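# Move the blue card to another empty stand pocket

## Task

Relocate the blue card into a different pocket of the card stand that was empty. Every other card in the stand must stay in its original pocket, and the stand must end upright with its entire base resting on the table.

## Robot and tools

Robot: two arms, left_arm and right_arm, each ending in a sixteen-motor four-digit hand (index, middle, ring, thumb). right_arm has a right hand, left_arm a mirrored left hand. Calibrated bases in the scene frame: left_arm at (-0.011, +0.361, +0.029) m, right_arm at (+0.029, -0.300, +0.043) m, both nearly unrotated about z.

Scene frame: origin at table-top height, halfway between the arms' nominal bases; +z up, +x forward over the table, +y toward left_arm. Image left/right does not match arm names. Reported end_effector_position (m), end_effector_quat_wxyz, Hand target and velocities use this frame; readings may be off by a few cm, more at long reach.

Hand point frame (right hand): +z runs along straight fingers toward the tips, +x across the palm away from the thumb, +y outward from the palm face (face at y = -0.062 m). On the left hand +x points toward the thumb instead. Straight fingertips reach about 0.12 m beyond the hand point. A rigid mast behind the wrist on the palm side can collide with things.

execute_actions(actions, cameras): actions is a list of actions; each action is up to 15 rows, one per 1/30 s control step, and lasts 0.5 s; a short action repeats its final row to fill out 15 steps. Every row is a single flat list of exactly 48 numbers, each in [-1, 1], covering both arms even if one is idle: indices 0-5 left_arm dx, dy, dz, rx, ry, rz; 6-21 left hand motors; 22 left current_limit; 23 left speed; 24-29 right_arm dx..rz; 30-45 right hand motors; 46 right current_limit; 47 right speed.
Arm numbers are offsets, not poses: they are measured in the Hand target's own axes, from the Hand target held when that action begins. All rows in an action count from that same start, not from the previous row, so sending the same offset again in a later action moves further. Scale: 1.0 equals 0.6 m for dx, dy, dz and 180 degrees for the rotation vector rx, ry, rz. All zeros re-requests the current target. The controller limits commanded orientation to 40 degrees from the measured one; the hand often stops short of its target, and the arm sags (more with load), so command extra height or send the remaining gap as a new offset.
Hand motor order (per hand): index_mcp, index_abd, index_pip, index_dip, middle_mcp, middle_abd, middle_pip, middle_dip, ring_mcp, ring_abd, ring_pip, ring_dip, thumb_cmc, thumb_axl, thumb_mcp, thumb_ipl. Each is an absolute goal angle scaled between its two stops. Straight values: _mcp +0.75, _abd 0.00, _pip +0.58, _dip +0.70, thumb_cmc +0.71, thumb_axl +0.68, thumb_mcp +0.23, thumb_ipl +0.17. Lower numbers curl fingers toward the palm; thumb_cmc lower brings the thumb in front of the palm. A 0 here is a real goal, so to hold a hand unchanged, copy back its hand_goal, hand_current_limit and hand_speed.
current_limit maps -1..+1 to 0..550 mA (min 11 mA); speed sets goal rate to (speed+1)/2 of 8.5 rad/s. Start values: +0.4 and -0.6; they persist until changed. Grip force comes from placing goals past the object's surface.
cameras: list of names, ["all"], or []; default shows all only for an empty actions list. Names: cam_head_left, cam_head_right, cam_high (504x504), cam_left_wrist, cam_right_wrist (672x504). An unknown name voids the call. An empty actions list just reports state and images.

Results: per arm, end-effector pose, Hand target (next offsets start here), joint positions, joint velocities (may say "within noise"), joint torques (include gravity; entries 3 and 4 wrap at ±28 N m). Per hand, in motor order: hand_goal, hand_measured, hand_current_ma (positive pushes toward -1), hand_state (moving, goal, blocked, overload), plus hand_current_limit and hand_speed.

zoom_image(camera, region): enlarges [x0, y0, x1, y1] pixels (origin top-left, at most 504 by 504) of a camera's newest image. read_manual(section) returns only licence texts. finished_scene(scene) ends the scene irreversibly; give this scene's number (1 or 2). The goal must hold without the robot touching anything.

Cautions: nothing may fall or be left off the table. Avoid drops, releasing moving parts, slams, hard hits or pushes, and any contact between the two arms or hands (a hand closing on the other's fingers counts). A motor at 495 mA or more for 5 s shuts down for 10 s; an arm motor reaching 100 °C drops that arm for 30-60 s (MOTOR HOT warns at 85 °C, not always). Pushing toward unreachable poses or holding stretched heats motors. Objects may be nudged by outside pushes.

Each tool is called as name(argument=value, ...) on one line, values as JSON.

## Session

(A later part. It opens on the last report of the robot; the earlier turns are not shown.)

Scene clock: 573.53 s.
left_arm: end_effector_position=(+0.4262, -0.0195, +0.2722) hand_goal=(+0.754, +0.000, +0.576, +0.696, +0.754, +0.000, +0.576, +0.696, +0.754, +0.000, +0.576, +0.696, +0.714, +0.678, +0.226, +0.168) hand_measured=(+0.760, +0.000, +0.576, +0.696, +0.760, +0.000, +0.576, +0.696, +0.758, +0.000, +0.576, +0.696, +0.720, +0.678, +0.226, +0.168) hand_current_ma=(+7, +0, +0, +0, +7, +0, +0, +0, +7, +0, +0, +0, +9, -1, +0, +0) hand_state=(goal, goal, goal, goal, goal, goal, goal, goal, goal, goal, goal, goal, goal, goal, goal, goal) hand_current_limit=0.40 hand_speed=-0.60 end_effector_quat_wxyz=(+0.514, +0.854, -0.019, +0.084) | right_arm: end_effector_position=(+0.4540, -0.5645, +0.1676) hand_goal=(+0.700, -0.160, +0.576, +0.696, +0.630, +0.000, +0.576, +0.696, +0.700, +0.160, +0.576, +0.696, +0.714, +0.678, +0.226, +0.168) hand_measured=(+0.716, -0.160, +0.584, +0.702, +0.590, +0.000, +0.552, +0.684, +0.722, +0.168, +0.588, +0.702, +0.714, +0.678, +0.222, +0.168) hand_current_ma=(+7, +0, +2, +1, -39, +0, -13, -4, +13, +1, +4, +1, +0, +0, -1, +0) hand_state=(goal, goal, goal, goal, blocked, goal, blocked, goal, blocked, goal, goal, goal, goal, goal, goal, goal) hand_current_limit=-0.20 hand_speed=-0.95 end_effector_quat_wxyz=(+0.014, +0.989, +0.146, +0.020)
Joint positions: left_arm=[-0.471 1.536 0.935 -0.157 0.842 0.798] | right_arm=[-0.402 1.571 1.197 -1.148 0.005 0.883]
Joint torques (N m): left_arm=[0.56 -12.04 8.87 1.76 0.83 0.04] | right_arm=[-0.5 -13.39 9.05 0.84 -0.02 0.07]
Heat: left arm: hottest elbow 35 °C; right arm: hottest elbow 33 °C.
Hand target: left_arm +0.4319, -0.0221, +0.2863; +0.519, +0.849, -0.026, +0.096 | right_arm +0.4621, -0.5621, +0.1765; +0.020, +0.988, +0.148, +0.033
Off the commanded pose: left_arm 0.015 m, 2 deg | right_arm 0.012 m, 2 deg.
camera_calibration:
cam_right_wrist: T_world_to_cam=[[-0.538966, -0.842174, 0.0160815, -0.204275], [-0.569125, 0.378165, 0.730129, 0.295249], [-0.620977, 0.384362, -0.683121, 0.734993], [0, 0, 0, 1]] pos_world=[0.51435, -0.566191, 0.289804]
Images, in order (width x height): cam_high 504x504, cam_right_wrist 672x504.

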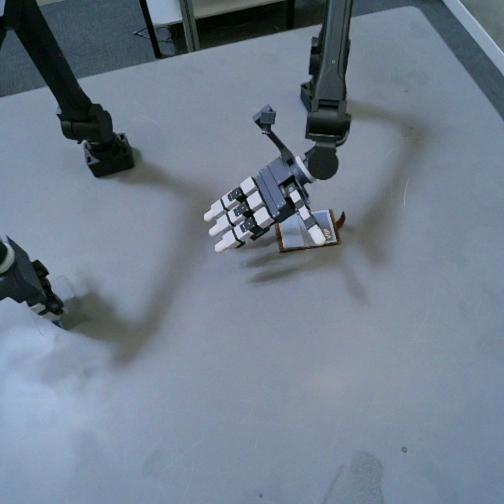

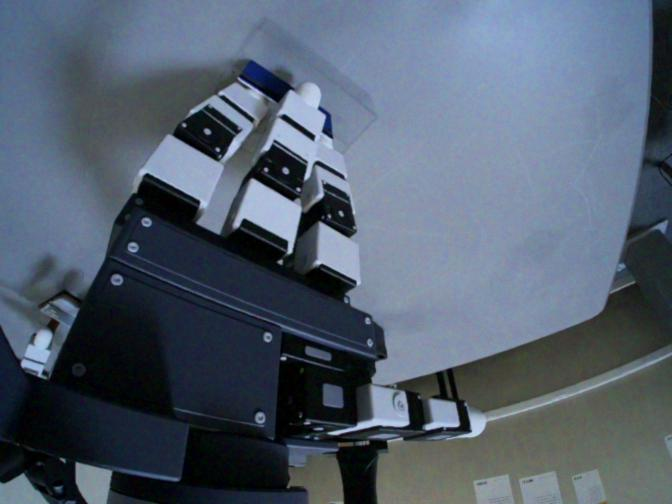

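execute_actions(actions=[[[0,0,0,0,0,0,0.754,0,0.576,0.696,0.754,0,0.576,0.696,0.754,0,0.576,0.696,0.714,0.678,0.226,0.168,0.4,-0.6,0,0,0,0,0,0,0.68,-0.16,0.576,0.696,0.65,0,0.576,0.696,0.68,0.16,0.576,0.696,0.714,0.678,0.226,0.168,-0.2,-0.95],[0,0,0,0,0,0,0.754,0,0.576,0.696,0.754,0,0.576,0.696,0.754,0,0.576,0.696,0.714,0.678,0.226,0.168,0.4,-0.6,0,-0.001,-0.0084,-0.0021,0.0026,0,0.68,-0.16,0.576,0.696,0.65,0,0.576,0.696,0.68,0.16,0.576,0.696,0.714,0.678,0.226,0.168,-0.2,-0.95],[0,0,0,0,0,0,0.754,0,0.576,0.696,0.754,0,0.576,0.696,0.754,0,0.576,0.696,0.714,0.678,0.226,0.168,0.4,-0.6,0,-0.002,-0.0134,-0.0034,0.0042,0,0.68,-0.16,0.576,0.696,0.65,0,0.576,0.696,0.68,0.16,0.576,0.696,0.714,0.678,0.226,0.168,-0.2,-0.95]]], cameras=["cam_high","cam_right_wrist"])

zoom_image(camera="cam_right_wrist", region=[210, 0, 360, 150])

zoom_image(camera="cam_high", region=[20, 270, 100, 350])

Scene clock: 629.60 s.
left_arm: end_effector_position=(+0.4262, -0.0195, +0.2722) hand_goal=(+0.754, +0.000, +0.576, +0.696, +0.754, +0.000, +0.576, +0.696, +0.754, +0.000, +0.576, +0.696, +0.714, +0.678, +0.226, +0.168) hand_measured=(+0.760, +0.000, +0.576, +0.696, +0.760, +0.000, +0.576, +0.696, +0.758, +0.000, +0.576, +0.696, +0.720, +0.678, +0.226, +0.168) hand_current_ma=(+7, +0, +0, +0, +7, +0, +0, +0, +7, +0, +0, +0, +9, -1, +0, +0) hand_state=(goal, goal, goal, goal, goal, goal, goal, goal, goal, goal, goal, goal, goal, goal, goal, goal) hand_current_limit=0.40 hand_speed=-0.60 end_effector_quat_wxyz=(+0.514, +0.854, -0.019, +0.084) | right_arm: end_effector_position=(+0.4546, -0.5635, +0.1763) hand_goal=(+0.680, -0.160, +0.576, +0.696, +0.650, +0.000, +0.576, +0.696, +0.680, +0.160, +0.576, +0.696, +0.714, +0.678, +0.226, +0.168) hand_measured=(+0.714, -0.160, +0.586, +0.702, +0.594, +0.000, +0.552, +0.684, +0.720, +0.168, +0.590, +0.702, +0.714, +0.678, +0.222, +0.168) hand_current_ma=(+27, +0, +3, +1, -72, +0, -13, -4, +39, +1, +5, +1, +0, +0, -1, +0) hand_state=(blocked, goal, goal, goal, blocked, goal, blocked, goal, blocked, goal, goal, goal, goal, goal, goal, goal) hand_current_limit=-0.20 hand_speed=-0.95 end_effector_quat_wxyz=(+0.018, +0.989, +0.147, +0.029)
Joint positions: left_arm=[-0.471 1.536 0.935 -0.157 0.842 0.798] | right_arm=[-0.401 1.552 1.197 -1.148 0.001 0.883]
Joint torques (N m): left_arm=[0.56 -12.04 8.87 1.76 0.84 0.04] | right_arm=[-0.32 -14.51 8.58 0.85 0.2 0.09]
Heat: left arm: hottest elbow 35 °C; right arm: hottest elbow 33 °C.
Hand target: left_arm +0.4319, -0.0221, +0.2863; +0.519, +0.849, -0.026, +0.096 | right_arm +0.4611, -0.5608, +0.1845; +0.024, +0.988, +0.147, +0.041
Off the commanded pose: left_arm 0.015 m, 2 deg | right_arm 0.011 m, 2 deg.
camera_calibration:
cam_right_wrist: T_world_to_cam=[[-0.538032, -0.842876, 0.00901153, -0.20271], [-0.583423, 0.380089, 0.717739, 0.298565], [-0.608391, 0.380909, -0.696254, 0.735518], [0, 0, 0, 1]] pos_world=[0.512608, -0.564507, 0.299642]
Images, in order (width x height): cam_high 504x504, cam_right_wrist 672x504.

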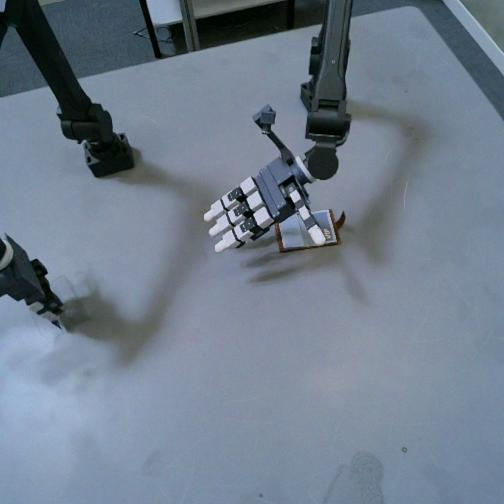

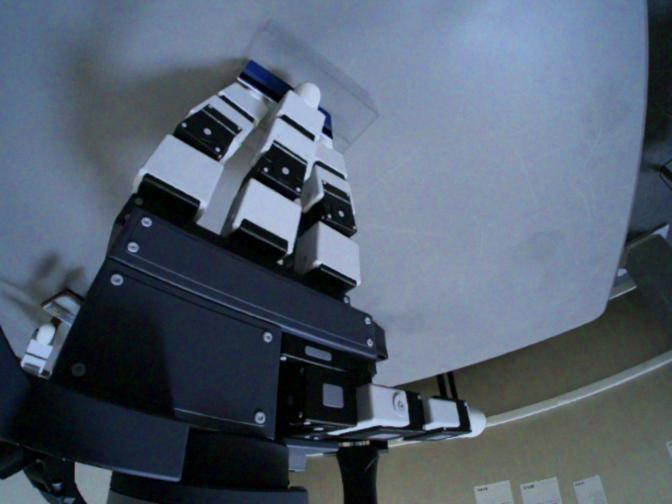

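Scaled by 3.360 from the camera's 672x504 image, which has a finer 960x720 frame.

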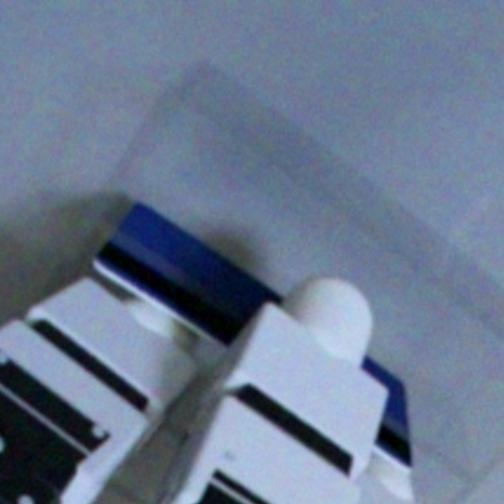

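Scaled by 6.300.

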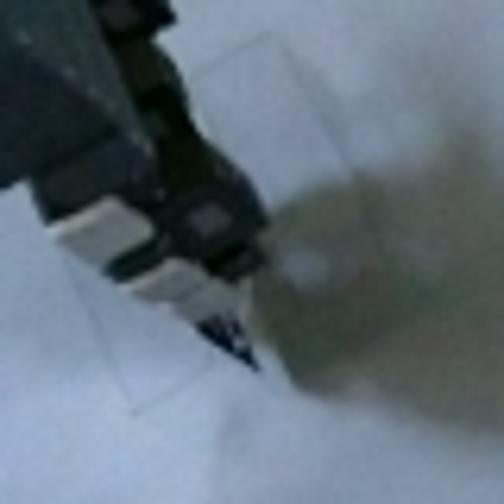

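execute_actions(actions=[[[0,0,0,0,0,0,0.754,0,0.576,0.696,0.754,0,0.576,0.696,0.754,0,0.576,0.696,0.714,0.678,0.226,0.168,0.4,-0.6,0,-0.001,-0.0067,-0.0017,0.0021,0,0.675,-0.16,0.576,0.696,0.66,0,0.576,0.696,0.675,0.16,0.576,0.696,0.714,0.678,0.226,0.168,-0.2,-0.95],[0,0,0,0,0,0,0.754,0,0.576,0.696,0.754,0,0.576,0.696,0.754,0,0.576,0.696,0.714,0.678,0.226,0.168,0.4,-0.6,0,-0.002,-0.0117,-0.003,0.0037,0,0.675,-0.16,0.576,0.696,0.66,0,0.576,0.696,0.675,0.16,0.576,0.696,0.714,0.678,0.226,0.168,-0.2,-0.95],[0,0,0,0,0,0,0.754,0,0.576,0.696,0.754,0,0.576,0.696,0.754,0,0.576,0.696,0.714,0.678,0.226,0.168,0.4,-0.6,0,-0.003,-0.0167,-0.0042,0.0053,0,0.675,-0.16,0.576,0.696,0.66,0,0.576,0.696,0.675,0.16,0.576,0.696,0.714,0.678,0.226,0.168,-0.2,-0.95]]], cameras=["cam_high","cam_right_wrist"])

zoom_image(camera="cam_right_wrist", region=[210, 0, 360, 150])

zoom_image(camera="cam_high", region=[20, 270, 100, 350])

Scene clock: 640.10 s.
left_arm: end_effector_position=(+0.4262, -0.0195, +0.2722) hand_goal=(+0.754, +0.000, +0.576, +0.696, +0.754, +0.000, +0.576, +0.696, +0.754, +0.000, +0.576, +0.696, +0.714, +0.678, +0.226, +0.168) hand_measured=(+0.760, +0.000, +0.576, +0.696, +0.760, +0.000, +0.576, +0.696, +0.758, +0.000, +0.576, +0.696, +0.720, +0.678, +0.226, +0.168) hand_current_ma=(+7, +0, +0, +0, +7, +0, +0, +0, +7, +0, +0, +0, +9, -1, +0, +0) hand_state=(goal, goal, goal, goal, goal, goal, goal, goal, goal, goal, goal, goal, goal, goal, goal, goal) hand_current_limit=0.40 hand_speed=-0.60 end_effector_quat_wxyz=(+0.514, +0.854, -0.019, +0.084) | right_arm: end_effector_position=(+0.4552, -0.5619, +0.1886) hand_goal=(+0.676, -0.160, +0.576, +0.696, +0.660, +0.000, +0.576, +0.696, +0.676, +0.160, +0.576, +0.696, +0.714, +0.678, +0.226, +0.168) hand_measured=(+0.714, -0.160, +0.588, +0.702, +0.598, +0.000, +0.552, +0.684, +0.720, +0.168, +0.592, +0.702, +0.714, +0.678, +0.222, +0.168) hand_current_ma=(+34, +0, +4, +1, -87, +0, -13, -4, +46, +1, +6, +1, +0, +0, -1, +0) hand_state=(blocked, goal, goal, goal, blocked, goal, blocked, goal, blocked, goal, goal, goal, goal, goal, goal, goal) hand_current_limit=-0.20 hand_speed=-0.95 end_effector_quat_wxyz=(+0.024, +0.988, +0.148, +0.040)
Joint positions: left_arm=[-0.471 1.536 0.935 -0.157 0.842 0.798] | right_arm=[-0.398 1.525 1.197 -1.148 0 0.884]
Joint torques (N m): left_arm=[0.5 -12.04 8.88 1.76 0.83 0.04] | right_arm=[0.21 -14.21 8.43 0.72 0.26 0.11]
Heat: left arm: hottest elbow 35 °C; right arm: hottest elbow 33 °C.
Hand target: left_arm +0.4319, -0.0221, +0.2863; +0.519, +0.849, -0.026, +0.096 | right_arm +0.4597, -0.5587, +0.1945; +0.030, +0.987, +0.147, +0.050
Off the commanded pose: left_arm 0.015 m, 2 deg | right_arm 0.008 m, 1 deg.
camera_calibration:
cam_right_wrist: T_world_to_cam=[[-0.535889, -0.844281, 0.00358692, -0.201992], [-0.601941, 0.385042, 0.699578, 0.304178], [-0.592021, 0.372737, -0.714547, 0.735331], [0, 0, 0, 1]] pos_world=[0.510183, -0.561744, 0.313357]
Images, in order (width x height): cam_high 504x504, cam_right_wrist 672x504.

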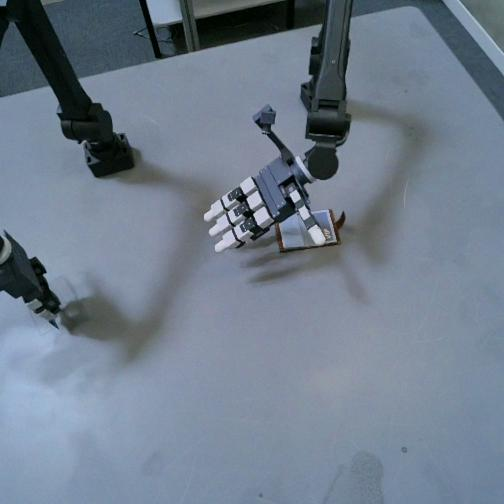

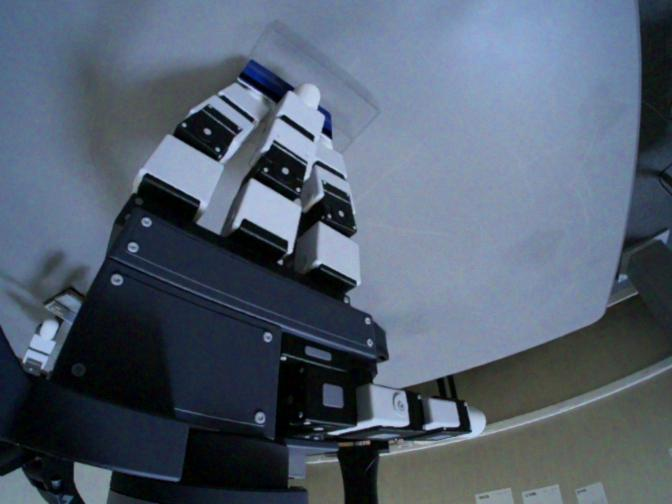

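Scaled by 3.360 from the camera's 672x504 image, which has a finer 960x720 frame.

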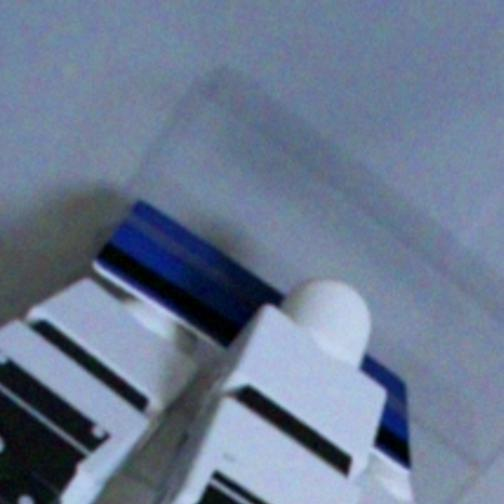

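Scaled by 6.300.

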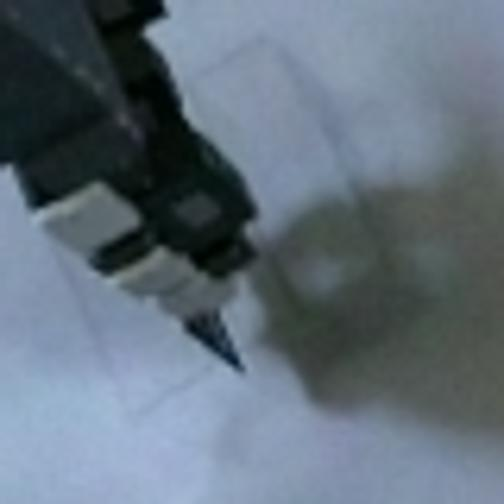

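execute_actions(actions=[[[0,0,0,0,0,0,0.754,0,0.576,0.696,0.754,0,0.576,0.696,0.754,0,0.576,0.696,0.714,0.678,0.226,0.168,0.4,-0.6,0,-0.001,-0.0067,-0.0017,0.0021,0,0.675,-0.16,0.576,0.696,0.66,0,0.576,0.696,0.675,0.16,0.576,0.696,0.714,0.678,0.226,0.168,-0.2,-0.95],[0,0,0,0,0,0,0.754,0,0.576,0.696,0.754,0,0.576,0.696,0.754,0,0.576,0.696,0.714,0.678,0.226,0.168,0.4,-0.6,0,-0.002,-0.0134,-0.0034,0.0042,0,0.675,-0.16,0.576,0.696,0.66,0,0.576,0.696,0.675,0.16,0.576,0.696,0.714,0.678,0.226,0.168,-0.2,-0.95],[0,0,0,0,0,0,0.754,0,0.576,0.696,0.754,0,0.576,0.696,0.754,0,0.576,0.696,0.714,0.678,0.226,0.168,0.4,-0.6,0,-0.003,-0.02,-0.005,0.0064,0,0.675,-0.16,0.576,0.696,0.66,0,0.576,0.696,0.675,0.16,0.576,0.696,0.714,0.678,0.226,0.168,-0.2,-0.95]]], cameras=["cam_high","cam_right_wrist"])

zoom_image(camera="cam_right_wrist", region=[210, 0, 400, 150])

zoom_image(camera="cam_high", region=[20, 270, 100, 350])

Scene clock: 680.63 s.
left_arm: end_effector_position=(+0.4262, -0.0195, +0.2722) hand_goal=(+0.754, +0.000, +0.576, +0.696, +0.754, +0.000, +0.576, +0.696, +0.754, +0.000, +0.576, +0.696, +0.714, +0.678, +0.226, +0.168) hand_measured=(+0.760, +0.000, +0.576, +0.696, +0.760, +0.000, +0.576, +0.696, +0.758, +0.000, +0.576, +0.696, +0.720, +0.678, +0.226, +0.168) hand_current_ma=(+7, +0, +0, +0, +7, +0, +0, +0, +7, +0, +0, +0, +9, -1, +0, +0) hand_state=(goal, goal, goal, goal, goal, goal, goal, goal, goal, goal, goal, goal, goal, goal, goal, goal) hand_current_limit=0.40 hand_speed=-0.60 end_effector_quat_wxyz=(+0.514, +0.854, -0.019, +0.084) | right_arm: end_effector_position=(+0.4542, -0.5606, +0.2018) hand_goal=(+0.676, -0.160, +0.576, +0.696, +0.660, +0.000, +0.576, +0.696, +0.676, +0.160, +0.576, +0.696, +0.714, +0.678, +0.226, +0.168) hand_measured=(+0.714, -0.160, +0.588, +0.702, +0.598, +0.000, +0.552, +0.684, +0.720, +0.168, +0.592, +0.702, +0.714, +0.678, +0.222, +0.168) hand_current_ma=(+34, +0, +4, +1, -87, +0, -13, -4, +46, +1, +6, +1, +0, +0, -1, +0) hand_state=(blocked, goal, goal, goal, blocked, goal, blocked, goal, blocked, goal, goal, goal, goal, goal, goal, goal) hand_current_limit=-0.20 hand_speed=-0.95 end_effector_quat_wxyz=(+0.031, +0.987, +0.148, +0.052)
Joint positions: left_arm=[-0.471 1.536 0.935 -0.157 0.842 0.798] | right_arm=[-0.396 1.496 1.195 -1.148 0 0.887]
Joint torques (N m): left_arm=[0.56 -11.99 8.87 1.74 0.84 0.04] | right_arm=[-0.5 -12.69 8.14 0.81 0.21 0.13]
Heat: left arm: hottest elbow 36 °C; right arm: hottest elbow 32 °C.
Hand target: left_arm +0.4319, -0.0221, +0.2863; +0.519, +0.849, -0.026, +0.096 | right_arm +0.4580, -0.5563, +0.2061; +0.036, +0.987, +0.147, +0.061
Off the commanded pose: left_arm 0.015 m, 2 deg | right_arm 0.007 m, 1 deg.
camera_calibration:
cam_right_wrist: T_world_to_cam=[[-0.536866, -0.843666, -0.00166114, -0.199574], [-0.619362, 0.392793, 0.679783, 0.310138], [-0.572857, 0.365981, -0.733412, 0.73496], [0, 0, 0, 1]] pos_world=[0.50597, -0.559175, 0.32787]
Images, in order (width x height): cam_high 504x504, cam_right_wrist 672x504.

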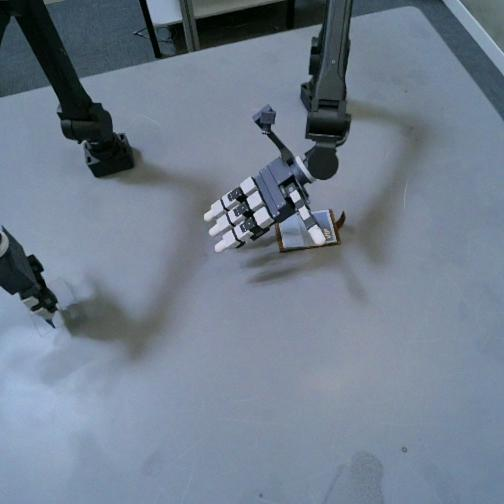

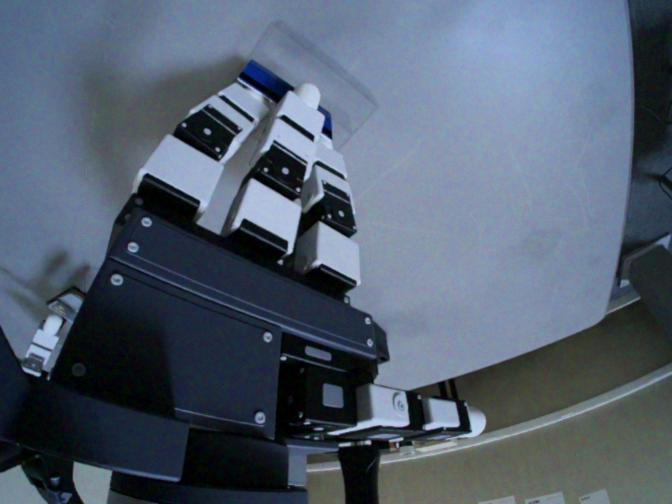

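Scaled by 2.653 from the camera's 672x504 image, which has a finer 960x720 frame.

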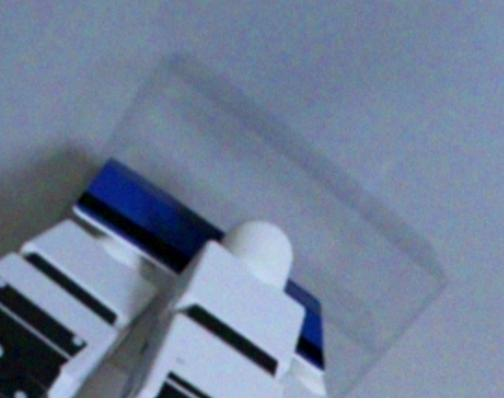

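Scaled by 6.300.

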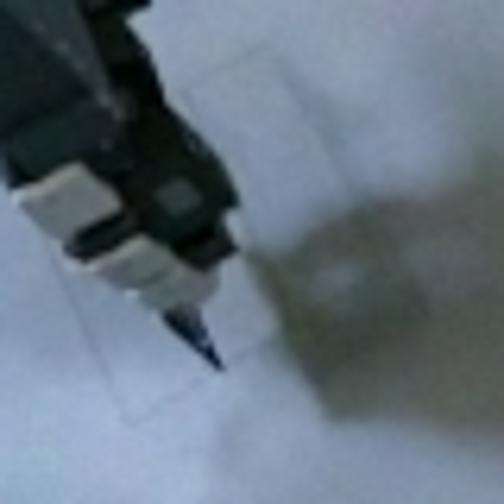

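zoom_image(camera="cam_right_wrist", region=[235, 10, 385, 150])

Scaled by 3.360 from the camera's 672x504 image, which has a finer 960x720 frame.

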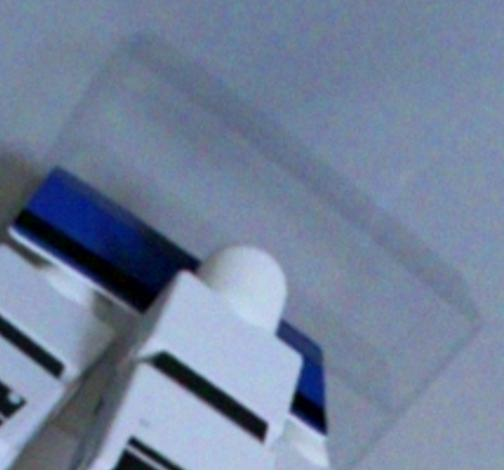

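execute_actions(actions=[], cameras=["cam_high","cam_right_wrist"])

zoom_image(camera="cam_high", region=[10, 230, 150, 360])

zoom_image(camera="cam_right_wrist", region=[200, 0, 410, 158])

Scene clock: 702.47 s.
left_arm: end_effector_position=(+0.4262, -0.0195, +0.2722) hand_goal=(+0.754, +0.000, +0.576, +0.696, +0.754, +0.000, +0.576, +0.696, +0.754, +0.000, +0.576, +0.696, +0.714, +0.678, +0.226, +0.168) hand_measured=(+0.760, +0.000, +0.576, +0.696, +0.760, +0.000, +0.576, +0.696, +0.758, +0.000, +0.576, +0.696, +0.720, +0.678, +0.226, +0.168) hand_current_ma=(+7, +0, +0, +0, +7, +0, +0, +0, +7, +0, +0, +0, +9, -1, +0, +0) hand_state=(goal, goal, goal, goal, goal, goal, goal, goal, goal, goal, goal, goal, goal, goal, goal, goal) hand_current_limit=0.40 hand_speed=-0.60 end_effector_quat_wxyz=(+0.514, +0.854, -0.019, +0.084) | right_arm: end_effector_position=(+0.4542, -0.5606, +0.2018) hand_goal=(+0.676, -0.160, +0.576, +0.696, +0.660, +0.000, +0.576, +0.696, +0.676, +0.160, +0.576, +0.696, +0.714, +0.678, +0.226, +0.168) hand_measured=(+0.714, -0.160, +0.588, +0.702, +0.598, +0.000, +0.552, +0.684, +0.720, +0.168, +0.592, +0.702, +0.714, +0.678, +0.222, +0.168) hand_current_ma=(+34, +0, +4, +1, -87, +0, -13, -4, +46, +1, +6, +1, +0, +0, -1, +0) hand_state=(blocked, goal, goal, goal, blocked, goal, blocked, goal, blocked, goal, goal, goal, goal, goal, goal, goal) hand_current_limit=-0.20 hand_speed=-0.95 end_effector_quat_wxyz=(+0.031, +0.987, +0.148, +0.052)
Joint positions: left_arm=[-0.471 1.536 0.935 -0.157 0.842 0.798] | right_arm=[-0.396 1.496 1.195 -1.148 0 0.887]
Joint velocities: within noise
Joint torques (N m): left_arm=[0.62 -12.04 8.87 1.74 0.83 0.03] | right_arm=[-1.03 -13.33 8.17 0.96 0.23 0.14]
Heat: left arm: hottest elbow 36 °C; right arm: hottest elbow 33 °C.
Hand target: left_arm +0.4319, -0.0221, +0.2863; +0.519, +0.849, -0.026, +0.096 | right_arm +0.4580, -0.5563, +0.2061; +0.036, +0.987, +0.147, +0.061
Off the commanded pose: left_arm 0.015 m, 2 deg | right_arm 0.007 m, 1 deg.
camera_calibration:
cam_right_wrist: T_world_to_cam=[[-0.536866, -0.843666, -0.00166114, -0.199574], [-0.619362, 0.392793, 0.679783, 0.310138], [-0.572857, 0.365981, -0.733412, 0.73496], [0, 0, 0, 1]] pos_world=[0.50597, -0.559175, 0.32787]
Images, in order (width x height): cam_high 504x504, cam_right_wrist 672x504.

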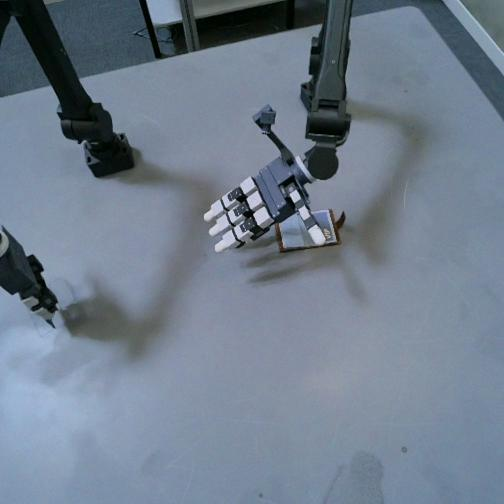

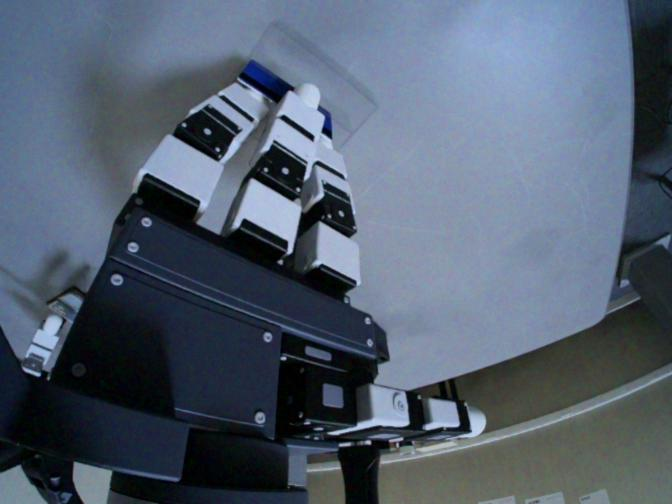

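Scaled by 3.600.

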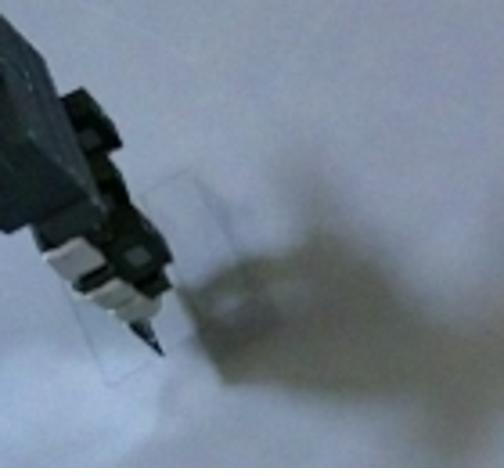

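Scaled by 2.400 from the camera's 672x504 image, which has a finer 960x720 frame.

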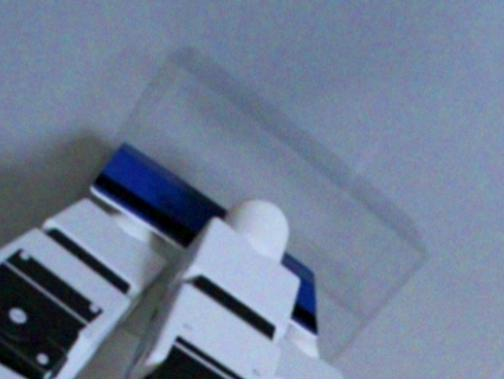

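execute_actions(actions=[[[0,0,0,0,0,0,0.754,0,0.576,0.696,0.754,0,0.576,0.696,0.754,0,0.576,0.696,0.714,0.678,0.226,0.168,0.4,-0.6,0,0,-0.0067,-0.0017,0.0021,0,0.676,-0.16,0.576,0.696,0.66,0,0.576,0.696,0.676,0.16,0.576,0.696,0.714,0.678,0.226,0.168,-0.2,-0.95]],[[0,0,0,0,0,0,0.754,0,0.576,0.696,0.754,0,0.576,0.696,0.754,0,0.576,0.696,0.714,0.678,0.226,0.168,0.4,-0.6,0,0.002,-0.0067,-0.0017,0.0021,0,0.676,-0.16,0.576,0.696,0.66,0,0.576,0.696,0.676,0.16,0.576,0.696,0.714,0.678,0.226,0.168,-0.2,-0.95]]], cameras=["cam_right_wrist"])

zoom_image(camera="cam_right_wrist", region=[200, 0, 410, 158])

Scene clock: 735.40 s.
left_arm: end_effector_position=(+0.4262, -0.0195, +0.2722) hand_goal=(+0.754, +0.000, +0.576, +0.696, +0.754, +0.000, +0.576, +0.696, +0.754, +0.000, +0.576, +0.696, +0.714, +0.678, +0.226, +0.168) hand_measured=(+0.760, +0.000, +0.576, +0.696, +0.760, +0.000, +0.576, +0.696, +0.758, +0.000, +0.576, +0.696, +0.720, +0.678, +0.226, +0.168) hand_current_ma=(+7, +0, +0, +0, +7, +0, +0, +0, +7, +0, +0, +0, +9, -1, +0, +0) hand_state=(goal, goal, goal, goal, goal, goal, goal, goal, goal, goal, goal, goal, goal, goal, goal, goal) hand_current_limit=0.40 hand_speed=-0.60 end_effector_quat_wxyz=(+0.514, +0.854, -0.019, +0.084) | right_arm: end_effector_position=(+0.4538, -0.5605, +0.2077) hand_goal=(+0.676, -0.160, +0.576, +0.696, +0.660, +0.000, +0.576, +0.696, +0.676, +0.160, +0.576, +0.696, +0.714, +0.678, +0.226, +0.168) hand_measured=(+0.714, -0.160, +0.588, +0.702, +0.598, +0.000, +0.552, +0.684, +0.720, +0.168, +0.592, +0.702, +0.714, +0.678, +0.222, +0.168) hand_current_ma=(+34, +0, +4, +1, -87, +0, -13, -4, +46, +1, +6, +1, +0, +0, -1, +0) hand_state=(blocked, goal, goal, goal, blocked, goal, blocked, goal, blocked, goal, goal, goal, goal, goal, goal, goal) hand_current_limit=-0.20 hand_speed=-0.95 end_effector_quat_wxyz=(+0.034, +0.987, +0.147, +0.058)
Joint positions: left_arm=[-0.471 1.536 0.935 -0.157 0.842 0.798] | right_arm=[-0.396 1.483 1.195 -1.148 0 0.887]
Joint torques (N m): left_arm=[0.56 -12.1 8.85 1.74 0.84 0.04] | right_arm=[-0.79 -13.86 8.39 1.07 0.19 0.06]
Heat: left arm: hottest elbow 36 °C; right arm: hottest elbow 33 °C.
Hand target: left_arm +0.4319, -0.0221, +0.2863; +0.519, +0.849, -0.026, +0.096 | right_arm +0.4572, -0.5570, +0.2142; +0.040, +0.986, +0.147, +0.068
Off the commanded pose: left_arm 0.015 m, 2 deg | right_arm 0.008 m, 1 deg.
camera_calibration:
cam_right_wrist: T_world_to_cam=[[-0.537208, -0.84344, -0.0039266, -0.198927], [-0.62706, 0.396268, 0.670647, 0.313132], [-0.564095, 0.36274, -0.741766, 0.735022], [0, 0, 0, 1]] pos_world=[0.50411, -0.558489, 0.334432]
Images, in order (width x height): cam_right_wrist 672x504.

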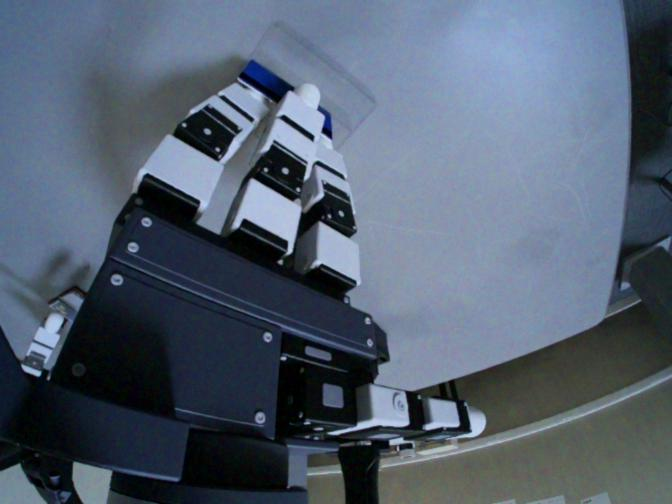

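Scaled by 2.400 from the camera's 672x504 image, which has a finer 960x720 frame.

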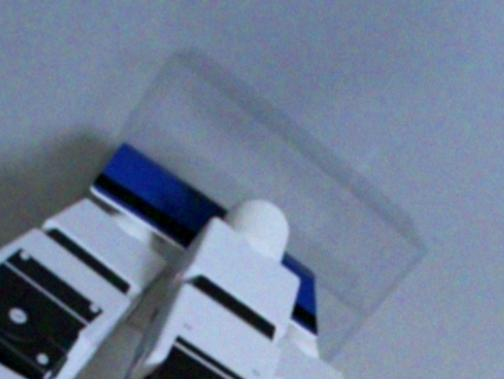

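execute_actions(actions=[[[0,0,0,0,0,0,0.754,0,0.576,0.696,0.754,0,0.576,0.696,0.754,0,0.576,0.696,0.714,0.678,0.226,0.168,0.4,-0.6,0,0.0067,0,0,0,0,0.676,-0.16,0.576,0.696,0.66,0,0.576,0.696,0.676,0.16,0.576,0.696,0.714,0.678,0.226,0.168,-0.2,-0.95]],[[0,0,0,0,0,0,0.754,0,0.576,0.696,0.754,0,0.576,0.696,0.754,0,0.576,0.696,0.714,0.678,0.226,0.168,0.4,-0.6,0,0.0067,0,0,0,0,0.676,-0.16,0.576,0.696,0.66,0,0.576,0.696,0.676,0.16,0.576,0.696,0.714,0.678,0.226,0.168,-0.2,-0.95]]])

Scene clock: 743.70 s.
left_arm: end_effector_position=(+0.4262, -0.0195, +0.2722) hand_goal=(+0.754, +0.000, +0.576, +0.696, +0.754, +0.000, +0.576, +0.696, +0.754, +0.000, +0.576, +0.696, +0.714, +0.678, +0.226, +0.168) hand_measured=(+0.760, +0.000, +0.576, +0.696, +0.760, +0.000, +0.576, +0.696, +0.758, +0.000, +0.576, +0.696, +0.720, +0.678, +0.226, +0.168) hand_current_ma=(+7, +0, +0, +0, +7, +0, +0, +0, +7, +0, +0, +0, +9, -1, +0, +0) hand_state=(goal, goal, goal, goal, goal, goal, goal, goal, goal, goal, goal, goal, goal, goal, goal, goal) hand_current_limit=0.40 hand_speed=-0.60 end_effector_quat_wxyz=(+0.514, +0.854, -0.019, +0.084) | right_arm: end_effector_position=(+0.4538, -0.5605, +0.2077) hand_goal=(+0.676, -0.160, +0.576, +0.696, +0.660, +0.000, +0.576, +0.696, +0.676, +0.160, +0.576, +0.696, +0.714, +0.678, +0.226, +0.168) hand_measured=(+0.714, -0.160, +0.588, +0.702, +0.598, +0.000, +0.552, +0.684, +0.720, +0.168, +0.592, +0.702, +0.714, +0.678, +0.222, +0.168) hand_current_ma=(+34, +0, +4, +1, -87, +0, -13, -4, +46, +1, +6, +1, +0, +0, -1, +0) hand_state=(blocked, goal, goal, goal, blocked, goal, blocked, goal, blocked, goal, goal, goal, goal, goal, goal, goal) hand_current_limit=-0.20 hand_speed=-0.95 end_effector_quat_wxyz=(+0.034, +0.987, +0.147, +0.058)
Joint positions: left_arm=[-0.471 1.536 0.935 -0.157 0.842 0.798] | right_arm=[-0.396 1.483 1.195 -1.148 0 0.887]
Joint torques (N m): left_arm=[0.56 -12.04 8.87 1.74 0.83 0.04] | right_arm=[-1.61 -12.98 9.31 0.69 0.07 0]
Heat: left arm: hottest elbow 36 °C; right arm: hottest elbow 34 °C.
Hand target: left_arm +0.4319, -0.0221, +0.2863; +0.519, +0.849, -0.026, +0.096 | right_arm +0.4595, -0.5647, +0.2150; +0.040, +0.986, +0.147, +0.068
Off the commanded pose: left_arm 0.015 m, 2 deg | right_arm 0.010 m, 1 deg.

execute_actions(actions=[[[0,0,0,0,0,0,0.754,0,0.576,0.696,0.754,0,0.576,0.696,0.754,0,0.576,0.696,0.714,0.678,0.226,0.168,0.4,-0.6,0,0.0067,0,0,0,0,0.676,-0.16,0.576,0.696,0.66,0,0.576,0.696,0.676,0.16,0.576,0.696,0.714,0.678,0.226,0.168,-0.2,-0.95]],[[0,0,0,0,0,0,0.754,0,0.576,0.696,0.754,0,0.576,0.696,0.754,0,0.576,0.696,0.714,0.678,0.226,0.168,0.4,-0.6,0,0.005,0,0,0,0,0.676,-0.16,0.576,0.696,0.66,0,0.576,0.696,0.676,0.16,0.576,0.696,0.714,0.678,0.226,0.168,-0.2,-0.95]]])

Scene clock: 748.83 s.
left_arm: end_effector_position=(+0.4262, -0.0195, +0.2722) hand_goal=(+0.754, +0.000, +0.576, +0.696, +0.754, +0.000, +0.576, +0.696, +0.754, +0.000, +0.576, +0.696, +0.714, +0.678, +0.226, +0.168) hand_measured=(+0.760, +0.000, +0.576, +0.696, +0.760, +0.000, +0.576, +0.696, +0.758, +0.000, +0.576, +0.696, +0.720, +0.678, +0.226, +0.168) hand_current_ma=(+7, +0, +0, +0, +7, +0, +0, +0, +7, +0, +0, +0, +9, -1, +0, +0) hand_state=(goal, goal, goal, goal, goal, goal, goal, goal, goal, goal, goal, goal, goal, goal, goal, goal) hand_current_limit=0.40 hand_speed=-0.60 end_effector_quat_wxyz=(+0.514, +0.854, -0.019, +0.084) | right_arm: end_effector_position=(+0.4527, -0.5626, +0.2077) hand_goal=(+0.676, -0.160, +0.576, +0.696, +0.660, +0.000, +0.576, +0.696, +0.676, +0.160, +0.576, +0.696, +0.714, +0.678, +0.226, +0.168) hand_measured=(+0.714, -0.160, +0.588, +0.702, +0.598, +0.000, +0.552, +0.684, +0.720, +0.168, +0.592, +0.702, +0.714, +0.678, +0.222, +0.168) hand_current_ma=(+34, +0, +4, +1, -87, +0, -13, -4, +46, +1, +6, +1, +0, +0, -1, +0) hand_state=(blocked, goal, goal, goal, blocked, goal, blocked, goal, blocked, goal, goal, goal, goal, goal, goal, goal) hand_current_limit=-0.20 hand_speed=-0.95 end_effector_quat_wxyz=(+0.034, +0.987, +0.146, +0.058)
Joint positions: left_arm=[-0.471 1.536 0.935 -0.157 0.842 0.798] | right_arm=[-0.401 1.483 1.195 -1.148 0 0.885]
Joint torques (N m): left_arm=[0.56 -12.1 8.85 1.76 0.83 0.04] | right_arm=[-2.14 -11.52 10.51 0.79 0.09 -0.15]
Heat: left arm: hottest elbow 36 °C; right arm: hottest elbow 34 °C.
Hand target: left_arm +0.4319, -0.0221, +0.2863; +0.519, +0.849, -0.026, +0.096 | right_arm +0.4615, -0.5715, +0.2157; +0.040, +0.986, +0.147, +0.068
Off the commanded pose: left_arm 0.015 m, 2 deg | right_arm 0.015 m, 1 deg.

execute_actions(actions=[[[0,0,0,0,0,0,0.754,0,0.576,0.696,0.754,0,0.576,0.696,0.754,0,0.576,0.696,0.714,0.678,0.226,0.168,0.4,-0.6,0,0.005,0,0,0,0,0.676,-0.16,0.576,0.696,0.66,0,0.576,0.696,0.676,0.16,0.576,0.696,0.714,0.678,0.226,0.168,-0.2,-0.95]],[[0,0,0,0,0,0,0.754,0,0.576,0.696,0.754,0,0.576,0.696,0.754,0,0.576,0.696,0.714,0.678,0.226,0.168,0.4,-0.6,0,0.005,0,0,0,0,0.676,-0.16,0.576,0.696,0.66,0,0.576,0.696,0.676,0.16,0.576,0.696,0.714,0.678,0.226,0.168,-0.2,-0.95]]])

Scene clock: 786.13 s.
left_arm: end_effector_position=(+0.4262, -0.0195, +0.2722) hand_goal=(+0.754, +0.000, +0.576, +0.696, +0.754, +0.000, +0.576, +0.696, +0.754, +0.000, +0.576, +0.696, +0.714, +0.678, +0.226, +0.168) hand_measured=(+0.760, +0.000, +0.576, +0.696, +0.760, +0.000, +0.576, +0.696, +0.758, +0.000, +0.576, +0.696, +0.720, +0.678, +0.226, +0.168) hand_current_ma=(+7, +0, +0, +0, +7, +0, +0, +0, +7, +0, +0, +0, +9, -1, +0, +0) hand_state=(goal, goal, goal, goal, goal, goal, goal, goal, goal, goal, goal, goal, goal, goal, goal, goal) hand_current_limit=0.40 hand_speed=-0.60 end_effector_quat_wxyz=(+0.514, +0.854, -0.019, +0.084) | right_arm: end_effector_position=(+0.4524, -0.5644, +0.2074) hand_goal=(+0.676, -0.160, +0.576, +0.696, +0.660, +0.000, +0.576, +0.696, +0.676, +0.160, +0.576, +0.696, +0.714, +0.678, +0.226, +0.168) hand_measured=(+0.714, -0.160, +0.590, +0.704, +0.598, +0.000, +0.552, +0.684, +0.720, +0.168, +0.592, +0.702, +0.714, +0.678, +0.222, +0.168) hand_current_ma=(+34, +0, +5, +2, -87, +0, -13, -4, +46, +1, +6, +1, +0, +0, -1, +0) hand_state=(blocked, goal, goal, goal, blocked, goal, blocked, goal, blocked, goal, goal, goal, goal, goal, goal, goal) hand_current_limit=-0.20 hand_speed=-0.95 end_effector_quat_wxyz=(+0.033, +0.987, +0.148, +0.059)
Joint positions: left_arm=[-0.471 1.536 0.935 -0.157 0.842 0.798] | right_arm=[-0.407 1.483 1.195 -1.148 -0.006 0.874]
Joint torques (N m): left_arm=[0.5 -12.04 8.87 1.76 0.83 0.04] | right_arm=[-2.26 -10.87 11.36 0.61 0.19 -0.08]
Heat: left arm: hottest elbow 36 °C; right arm: hottest elbow 35 °C.
Hand target: left_arm +0.4319, -0.0221, +0.2863; +0.519, +0.849, -0.026, +0.096 | right_arm +0.4632, -0.5771, +0.2163; +0.040, +0.986, +0.147, +0.068
Off the commanded pose: left_arm 0.015 m, 2 deg | right_arm 0.019 m, 1 deg.

execute_actions(actions=[[[0,0,0,0,0,0,0.754,0,0.576,0.696,0.754,0,0.576,0.696,0.754,0,0.576,0.696,0.714,0.678,0.226,0.168,0.4,-0.6,0,0.005,-0.002,0,0,0,0.676,-0.16,0.576,0.696,0.66,0,0.576,0.696,0.676,0.16,0.576,0.696,0.714,0.678,0.226,0.168,-0.2,-0.95]],[[0,0,0,0,0,0,0.754,0,0.576,0.696,0.754,0,0.576,0.696,0.754,0,0.576,0.696,0.714,0.678,0.226,0.168,0.4,-0.6,0,0.005,-0.002,0,0,0,0.676,-0.16,0.576,0.696,0.66,0,0.576,0.696,0.676,0.16,0.576,0.696,0.714,0.678,0.226,0.168,-0.2,-0.95]]])

Scene clock: 791.50 s.
left_arm: end_effector_position=(+0.4262, -0.0195, +0.2722) hand_goal=(+0.754, +0.000, +0.576, +0.696, +0.754, +0.000, +0.576, +0.696, +0.754, +0.000, +0.576, +0.696, +0.714, +0.678, +0.226, +0.168) hand_measured=(+0.760, +0.000, +0.576, +0.696, +0.760, +0.000, +0.576, +0.696, +0.758, +0.000, +0.576, +0.696, +0.720, +0.678, +0.226, +0.168) hand_current_ma=(+7, +0, +0, +0, +7, +0, +0, +0, +7, +0, +0, +0, +9, -1, +0, +0) hand_state=(goal, goal, goal, goal, goal, goal, goal, goal, goal, goal, goal, goal, goal, goal, goal, goal) hand_current_limit=0.40 hand_speed=-0.60 end_effector_quat_wxyz=(+0.514, +0.854, -0.019, +0.084) | right_arm: end_effector_position=(+0.4508, -0.5683, +0.2073) hand_goal=(+0.676, -0.160, +0.576, +0.696, +0.660, +0.000, +0.576, +0.696, +0.676, +0.160, +0.576, +0.696, +0.714, +0.678, +0.226, +0.168) hand_measured=(+0.714, -0.160, +0.594, +0.706, +0.598, +0.000, +0.552, +0.684, +0.720, +0.166, +0.594, +0.702, +0.714, +0.678, +0.222, +0.168) hand_current_ma=(+34, +0, +8, +3, -86, +0, -13, -4, +46, +1, +7, +2, +0, +0, -1, +0) hand_state=(blocked, goal, goal, goal, blocked, goal, blocked, goal, blocked, goal, goal, goal, goal, goal, goal, goal) hand_current_limit=-0.20 hand_speed=-0.95 end_effector_quat_wxyz=(+0.032, +0.987, +0.149, +0.059)
Joint positions: left_arm=[-0.471 1.536 0.935 -0.157 0.842 0.798] | right_arm=[-0.418 1.483 1.195 -1.148 -0.008 0.863]
Joint torques (N m): left_arm=[0.5 -12.1 8.85 1.76 0.84 0.04] | right_arm=[-2.32 -10.05 12.75 0.34 0.27 -0.07]
Heat: left arm: hottest elbow 36 °C; right arm: hottest elbow 36 °C.
Hand target: left_arm +0.4319, -0.0221, +0.2863; +0.519, +0.849, -0.026, +0.096 | right_arm +0.4645, -0.5828, +0.2194; +0.040, +0.986, +0.147, +0.068
Off the commanded pose: left_arm 0.015 m, 2 deg | right_arm 0.023 m, 1 deg.

execute_actions(actions=[], cameras=["cam_right_wrist", "cam_head_right"])

zoom_image(camera="cam_right_wrist", region=[220, 0, 390, 128])

zoom_image(camera="cam_head_right", region=[330, 240, 470, 345])

Scene clock: 795.10 s.
left_arm: end_effector_position=(+0.4262, -0.0195, +0.2722) hand_goal=(+0.754, +0.000, +0.576, +0.696, +0.754, +0.000, +0.576, +0.696, +0.754, +0.000, +0.576, +0.696, +0.714, +0.678, +0.226, +0.168) hand_measured=(+0.760, +0.000, +0.576, +0.696, +0.760, +0.000, +0.576, +0.696, +0.758, +0.000, +0.576, +0.696, +0.720, +0.678, +0.226, +0.168) hand_current_ma=(+7, +0, +0, +0, +7, +0, +0, +0, +7, +0, +0, +0, +9, -1, +0, +0) hand_state=(goal, goal, goal, goal, goal, goal, goal, goal, goal, goal, goal, goal, goal, goal, goal, goal) hand_current_limit=0.40 hand_speed=-0.60 end_effector_quat_wxyz=(+0.514, +0.854, -0.019, +0.084) | right_arm: end_effector_position=(+0.4508, -0.5683, +0.2073) hand_goal=(+0.676, -0.160, +0.576, +0.696, +0.660, +0.000, +0.576, +0.696, +0.676, +0.160, +0.576, +0.696, +0.714, +0.678, +0.226, +0.168) hand_measured=(+0.714, -0.160, +0.594, +0.706, +0.598, +0.000, +0.552, +0.684, +0.720, +0.166, +0.594, +0.702, +0.714, +0.678, +0.222, +0.168) hand_current_ma=(+34, +0, +8, +3, -86, +0, -13, -4, +46, +1, +7, +2, +0, +0, -1, +0) hand_state=(blocked, goal, goal, goal, blocked, goal, blocked, goal, blocked, goal, goal, goal, goal, goal, goal, goal) hand_current_limit=-0.20 hand_speed=-0.95 end_effector_quat_wxyz=(+0.032, +0.987, +0.149, +0.059)
Joint positions: left_arm=[-0.471 1.536 0.935 -0.157 0.842 0.798] | right_arm=[-0.418 1.483 1.195 -1.148 -0.008 0.863]
Joint velocities: within noise
Joint torques (N m): left_arm=[0.56 -12.04 8.87 1.74 0.83 0.04] | right_arm=[-2.55 -10.4 12.51 0.46 0.32 -0.05]
Heat: left arm: hottest elbow 36 °C; right arm: hottest elbow 36 °C.
Hand target: left_arm +0.4319, -0.0221, +0.2863; +0.519, +0.849, -0.026, +0.096 | right_arm +0.4645, -0.5828, +0.2194; +0.040, +0.986, +0.147, +0.068
Off the commanded pose: left_arm 0.015 m, 2 deg | right_arm 0.023 m, 1 deg.
camera_calibration:
cam_right_wrist: T_world_to_cam=[[-0.534437, -0.845161, -0.00894046, -0.208298], [-0.629714, 0.391099, 0.671194, 0.312731], [-0.563771, 0.364341, -0.741228, 0.736477], [0, 0, 0, 1]] pos_world=[0.500812, -0.566683, 0.334132]
Images, in order (width x height): cam_head_right 504x504, cam_right_wrist 672x504.

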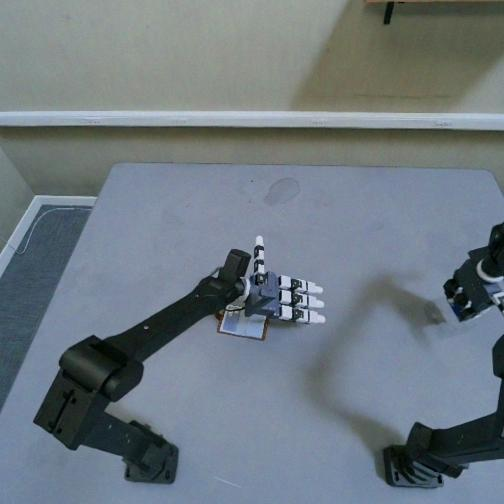

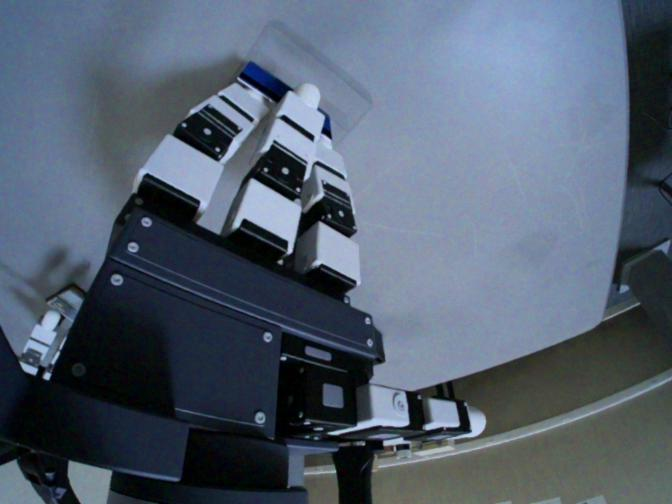

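Scaled by 2.965 from the camera's 672x504 image, which has a finer 960x720 frame.

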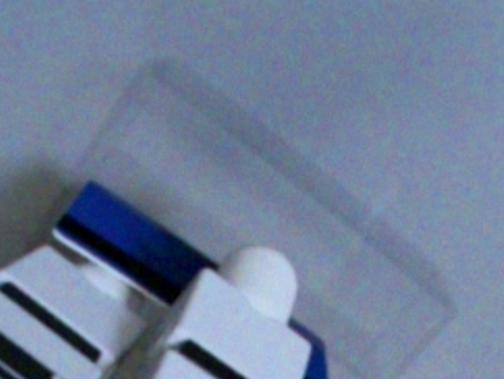

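Scaled by 3.600.

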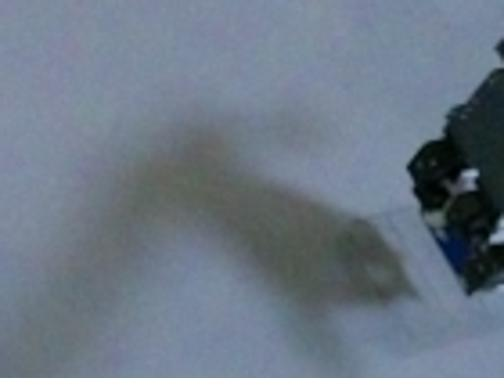

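zoom_image(camera="cam_right_wrist", region=[200, 0, 410, 158])

zoom_image(camera="cam_right_wrist", region=[225, 20, 315, 88])

zoom_image(camera="cam_right_wrist", region=[300, 80, 390, 148])

Scaled by 2.400 from the camera's 672x504 image, which has a finer 960x720 frame.

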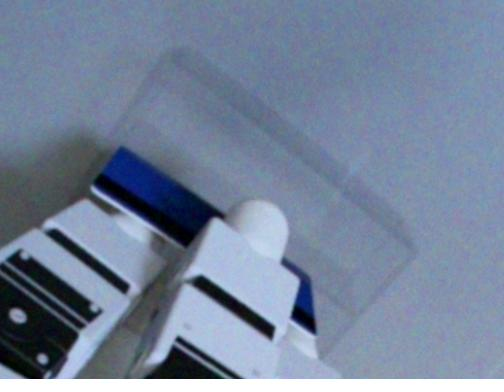

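Scaled by 5.600 from the camera's 672x504 image, which has a finer 960x720 frame.

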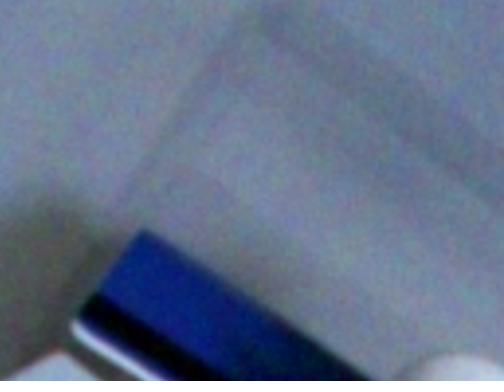

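Scaled by 5.600 from the camera's 672x504 image, which has a finer 960x720 frame.

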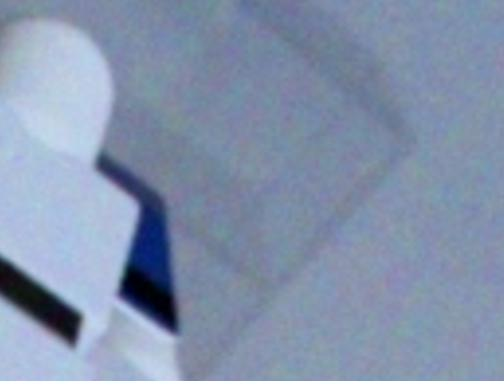

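execute_actions(actions=[[[0,0,0,0,0,0,0.754,0,0.576,0.696,0.754,0,0.576,0.696,0.754,0,0.576,0.696,0.714,0.678,0.226,0.168,0.4,-0.6,0,0,-0.0067,-0.0017,0.0021,0,0.676,-0.16,0.576,0.696,0.66,0,0.576,0.696,0.676,0.16,0.576,0.696,0.714,0.678,0.226,0.168,-0.2,-0.95]],[[0,0,0,0,0,0,0.754,0,0.576,0.696,0.754,0,0.576,0.696,0.754,0,0.576,0.696,0.714,0.678,0.226,0.168,0.4,-0.6,0,0,-0.0067,-0.0017,0.0021,0,0.676,-0.16,0.576,0.696,0.66,0,0.576,0.696,0.676,0.16,0.576,0.696,0.714,0.678,0.226,0.168,-0.2,-0.95]],[[0,0,0,0,0,0,0.754,0,0.576,0.696,0.754,0,0.576,0.696,0.754,0,0.576,0.696,0.714,0.678,0.226,0.168,0.4,-0.6,0,0,-0.0067,-0.0017,0.0021,0,0.676,-0.16,0.576,0.696,0.66,0,0.576,0.696,0.676,0.16,0.576,0.696,0.714,0.678,0.226,0.168,-0.2,-0.95]]])

Scene clock: 843.87 s.
left_arm: end_effector_position=(+0.4262, -0.0195, +0.2722) hand_goal=(+0.754, +0.000, +0.576, +0.696, +0.754, +0.000, +0.576, +0.696, +0.754, +0.000, +0.576, +0.696, +0.714, +0.678, +0.226, +0.168) hand_measured=(+0.760, +0.000, +0.576, +0.696, +0.760, +0.000, +0.576, +0.696, +0.758, +0.000, +0.576, +0.696, +0.720, +0.678, +0.226, +0.168) hand_current_ma=(+7, +0, +0, +0, +7, +0, +0, +0, +7, +0, +0, +0, +9, -1, +0, +0) hand_state=(goal, goal, goal, goal, goal, goal, goal, goal, goal, goal, goal, goal, goal, goal, goal, goal) hand_current_limit=0.40 hand_speed=-0.60 end_effector_quat_wxyz=(+0.514, +0.854, -0.019, +0.084) | right_arm: end_effector_position=(+0.4508, -0.5683, +0.2073) hand_goal=(+0.676, -0.160, +0.576, +0.696, +0.660, +0.000, +0.576, +0.696, +0.676, +0.160, +0.576, +0.696, +0.714, +0.678, +0.226, +0.168) hand_measured=(+0.714, -0.160, +0.594, +0.706, +0.598, +0.000, +0.552, +0.684, +0.720, +0.166, +0.594, +0.702, +0.714, +0.678, +0.222, +0.168) hand_current_ma=(+34, +0, +8, +3, -86, +0, -13, -4, +46, +1, +7, +2, +0, +0, -1, +0) hand_state=(blocked, goal, goal, goal, blocked, goal, blocked, goal, blocked, goal, goal, goal, goal, goal, goal, goal) hand_current_limit=-0.20 hand_speed=-0.95 end_effector_quat_wxyz=(+0.032, +0.987, +0.149, +0.059)
Joint positions: left_arm=[-0.471 1.536 0.935 -0.157 0.842 0.798] | right_arm=[-0.418 1.483 1.195 -1.148 -0.008 0.863]
Joint torques (N m): left_arm=[0.56 -12.04 8.87 1.76 0.83 0.04] | right_arm=[-2.43 -12.16 12.19 0.35 0.25 -0.14]
Heat: left arm: hottest elbow 36 °C; right arm: hottest elbow 39 °C.
Hand target: left_arm +0.4319, -0.0221, +0.2863; +0.519, +0.849, -0.026, +0.096 | right_arm +0.4627, -0.5821, +0.2313; +0.047, +0.985, +0.147, +0.079
Off the commanded pose: left_arm 0.015 m, 2 deg | right_arm 0.030 m, 3 deg.

execute_actions(actions=[[[0,0,0,0,0,0,0.754,0,0.576,0.696,0.754,0,0.576,0.696,0.754,0,0.576,0.696,0.714,0.678,0.226,0.168,0.4,-0.6,0,0,-0.0075,-0.001,0.0012,0,0.676,-0.16,0.576,0.696,0.66,0,0.576,0.696,0.676,0.16,0.576,0.696,0.714,0.678,0.226,0.168,-0.2,-0.95]],[[0,0,0,0,0,0,0.754,0,0.576,0.696,0.754,0,0.576,0.696,0.754,0,0.576,0.696,0.714,0.678,0.226,0.168,0.4,-0.6,0,0,-0.0075,-0.001,0.0012,0,0.676,-0.16,0.576,0.696,0.66,0,0.576,0.696,0.676,0.16,0.576,0.696,0.714,0.678,0.226,0.168,-0.2,-0.95]],[[0,0,0,0,0,0,0.754,0,0.576,0.696,0.754,0,0.576,0.696,0.754,0,0.576,0.696,0.714,0.678,0.226,0.168,0.4,-0.6,0,0,-0.0067,-0.001,0.0012,0,0.676,-0.16,0.576,0.696,0.66,0,0.576,0.696,0.676,0.16,0.576,0.696,0.714,0.678,0.226,0.168,-0.2,-0.95]]])

Scene clock: 852.53 s.
left_arm: end_effector_position=(+0.4262, -0.0195, +0.2722) hand_goal=(+0.754, +0.000, +0.576, +0.696, +0.754, +0.000, +0.576, +0.696, +0.754, +0.000, +0.576, +0.696, +0.714, +0.678, +0.226, +0.168) hand_measured=(+0.760, +0.000, +0.576, +0.696, +0.760, +0.000, +0.576, +0.696, +0.758, +0.000, +0.576, +0.696, +0.720, +0.678, +0.226, +0.168) hand_current_ma=(+7, +0, +0, +0, +7, +0, +0, +0, +7, +0, +0, +0, +9, -1, +0, +0) hand_state=(goal, goal, goal, goal, goal, goal, goal, goal, goal, goal, goal, goal, goal, goal, goal, goal) hand_current_limit=0.40 hand_speed=-0.60 end_effector_quat_wxyz=(+0.514, +0.854, -0.019, +0.084) | right_arm: end_effector_position=(+0.4484, -0.5679, +0.2150) hand_goal=(+0.676, -0.160, +0.576, +0.696, +0.660, +0.000, +0.576, +0.696, +0.676, +0.160, +0.576, +0.696, +0.714, +0.678, +0.226, +0.168) hand_measured=(+0.714, -0.160, +0.594, +0.706, +0.600, +0.000, +0.552, +0.684, +0.720, +0.166, +0.594, +0.702, +0.714, +0.678, +0.222, +0.168) hand_current_ma=(+34, +0, +8, +3, -83, +0, -13, -4, +46, +1, +7, +2, +0, +0, -1, +0) hand_state=(blocked, goal, goal, goal, blocked, goal, blocked, goal, blocked, goal, goal, goal, goal, goal, goal, goal) hand_current_limit=-0.20 hand_speed=-0.95 end_effector_quat_wxyz=(+0.033, +0.986, +0.149, +0.061)
Joint positions: left_arm=[-0.471 1.536 0.935 -0.157 0.842 0.798] | right_arm=[-0.419 1.468 1.199 -1.162 -0.008 0.862]
Joint torques (N m): left_arm=[0.56 -12.04 8.87 1.76 0.83 0.04] | right_arm=[-2.67 -12.81 12.57 0.25 0.21 -0.14]
Heat: left arm: hottest elbow 36 °C; right arm: hottest elbow 39 °C.
Hand target: left_arm +0.4319, -0.0221, +0.2863; +0.519, +0.849, -0.026, +0.096 | right_arm +0.4604, -0.5810, +0.2440; +0.050, +0.984, +0.147, +0.085
Off the commanded pose: left_arm 0.015 m, 2 deg | right_arm 0.034 m, 3 deg.


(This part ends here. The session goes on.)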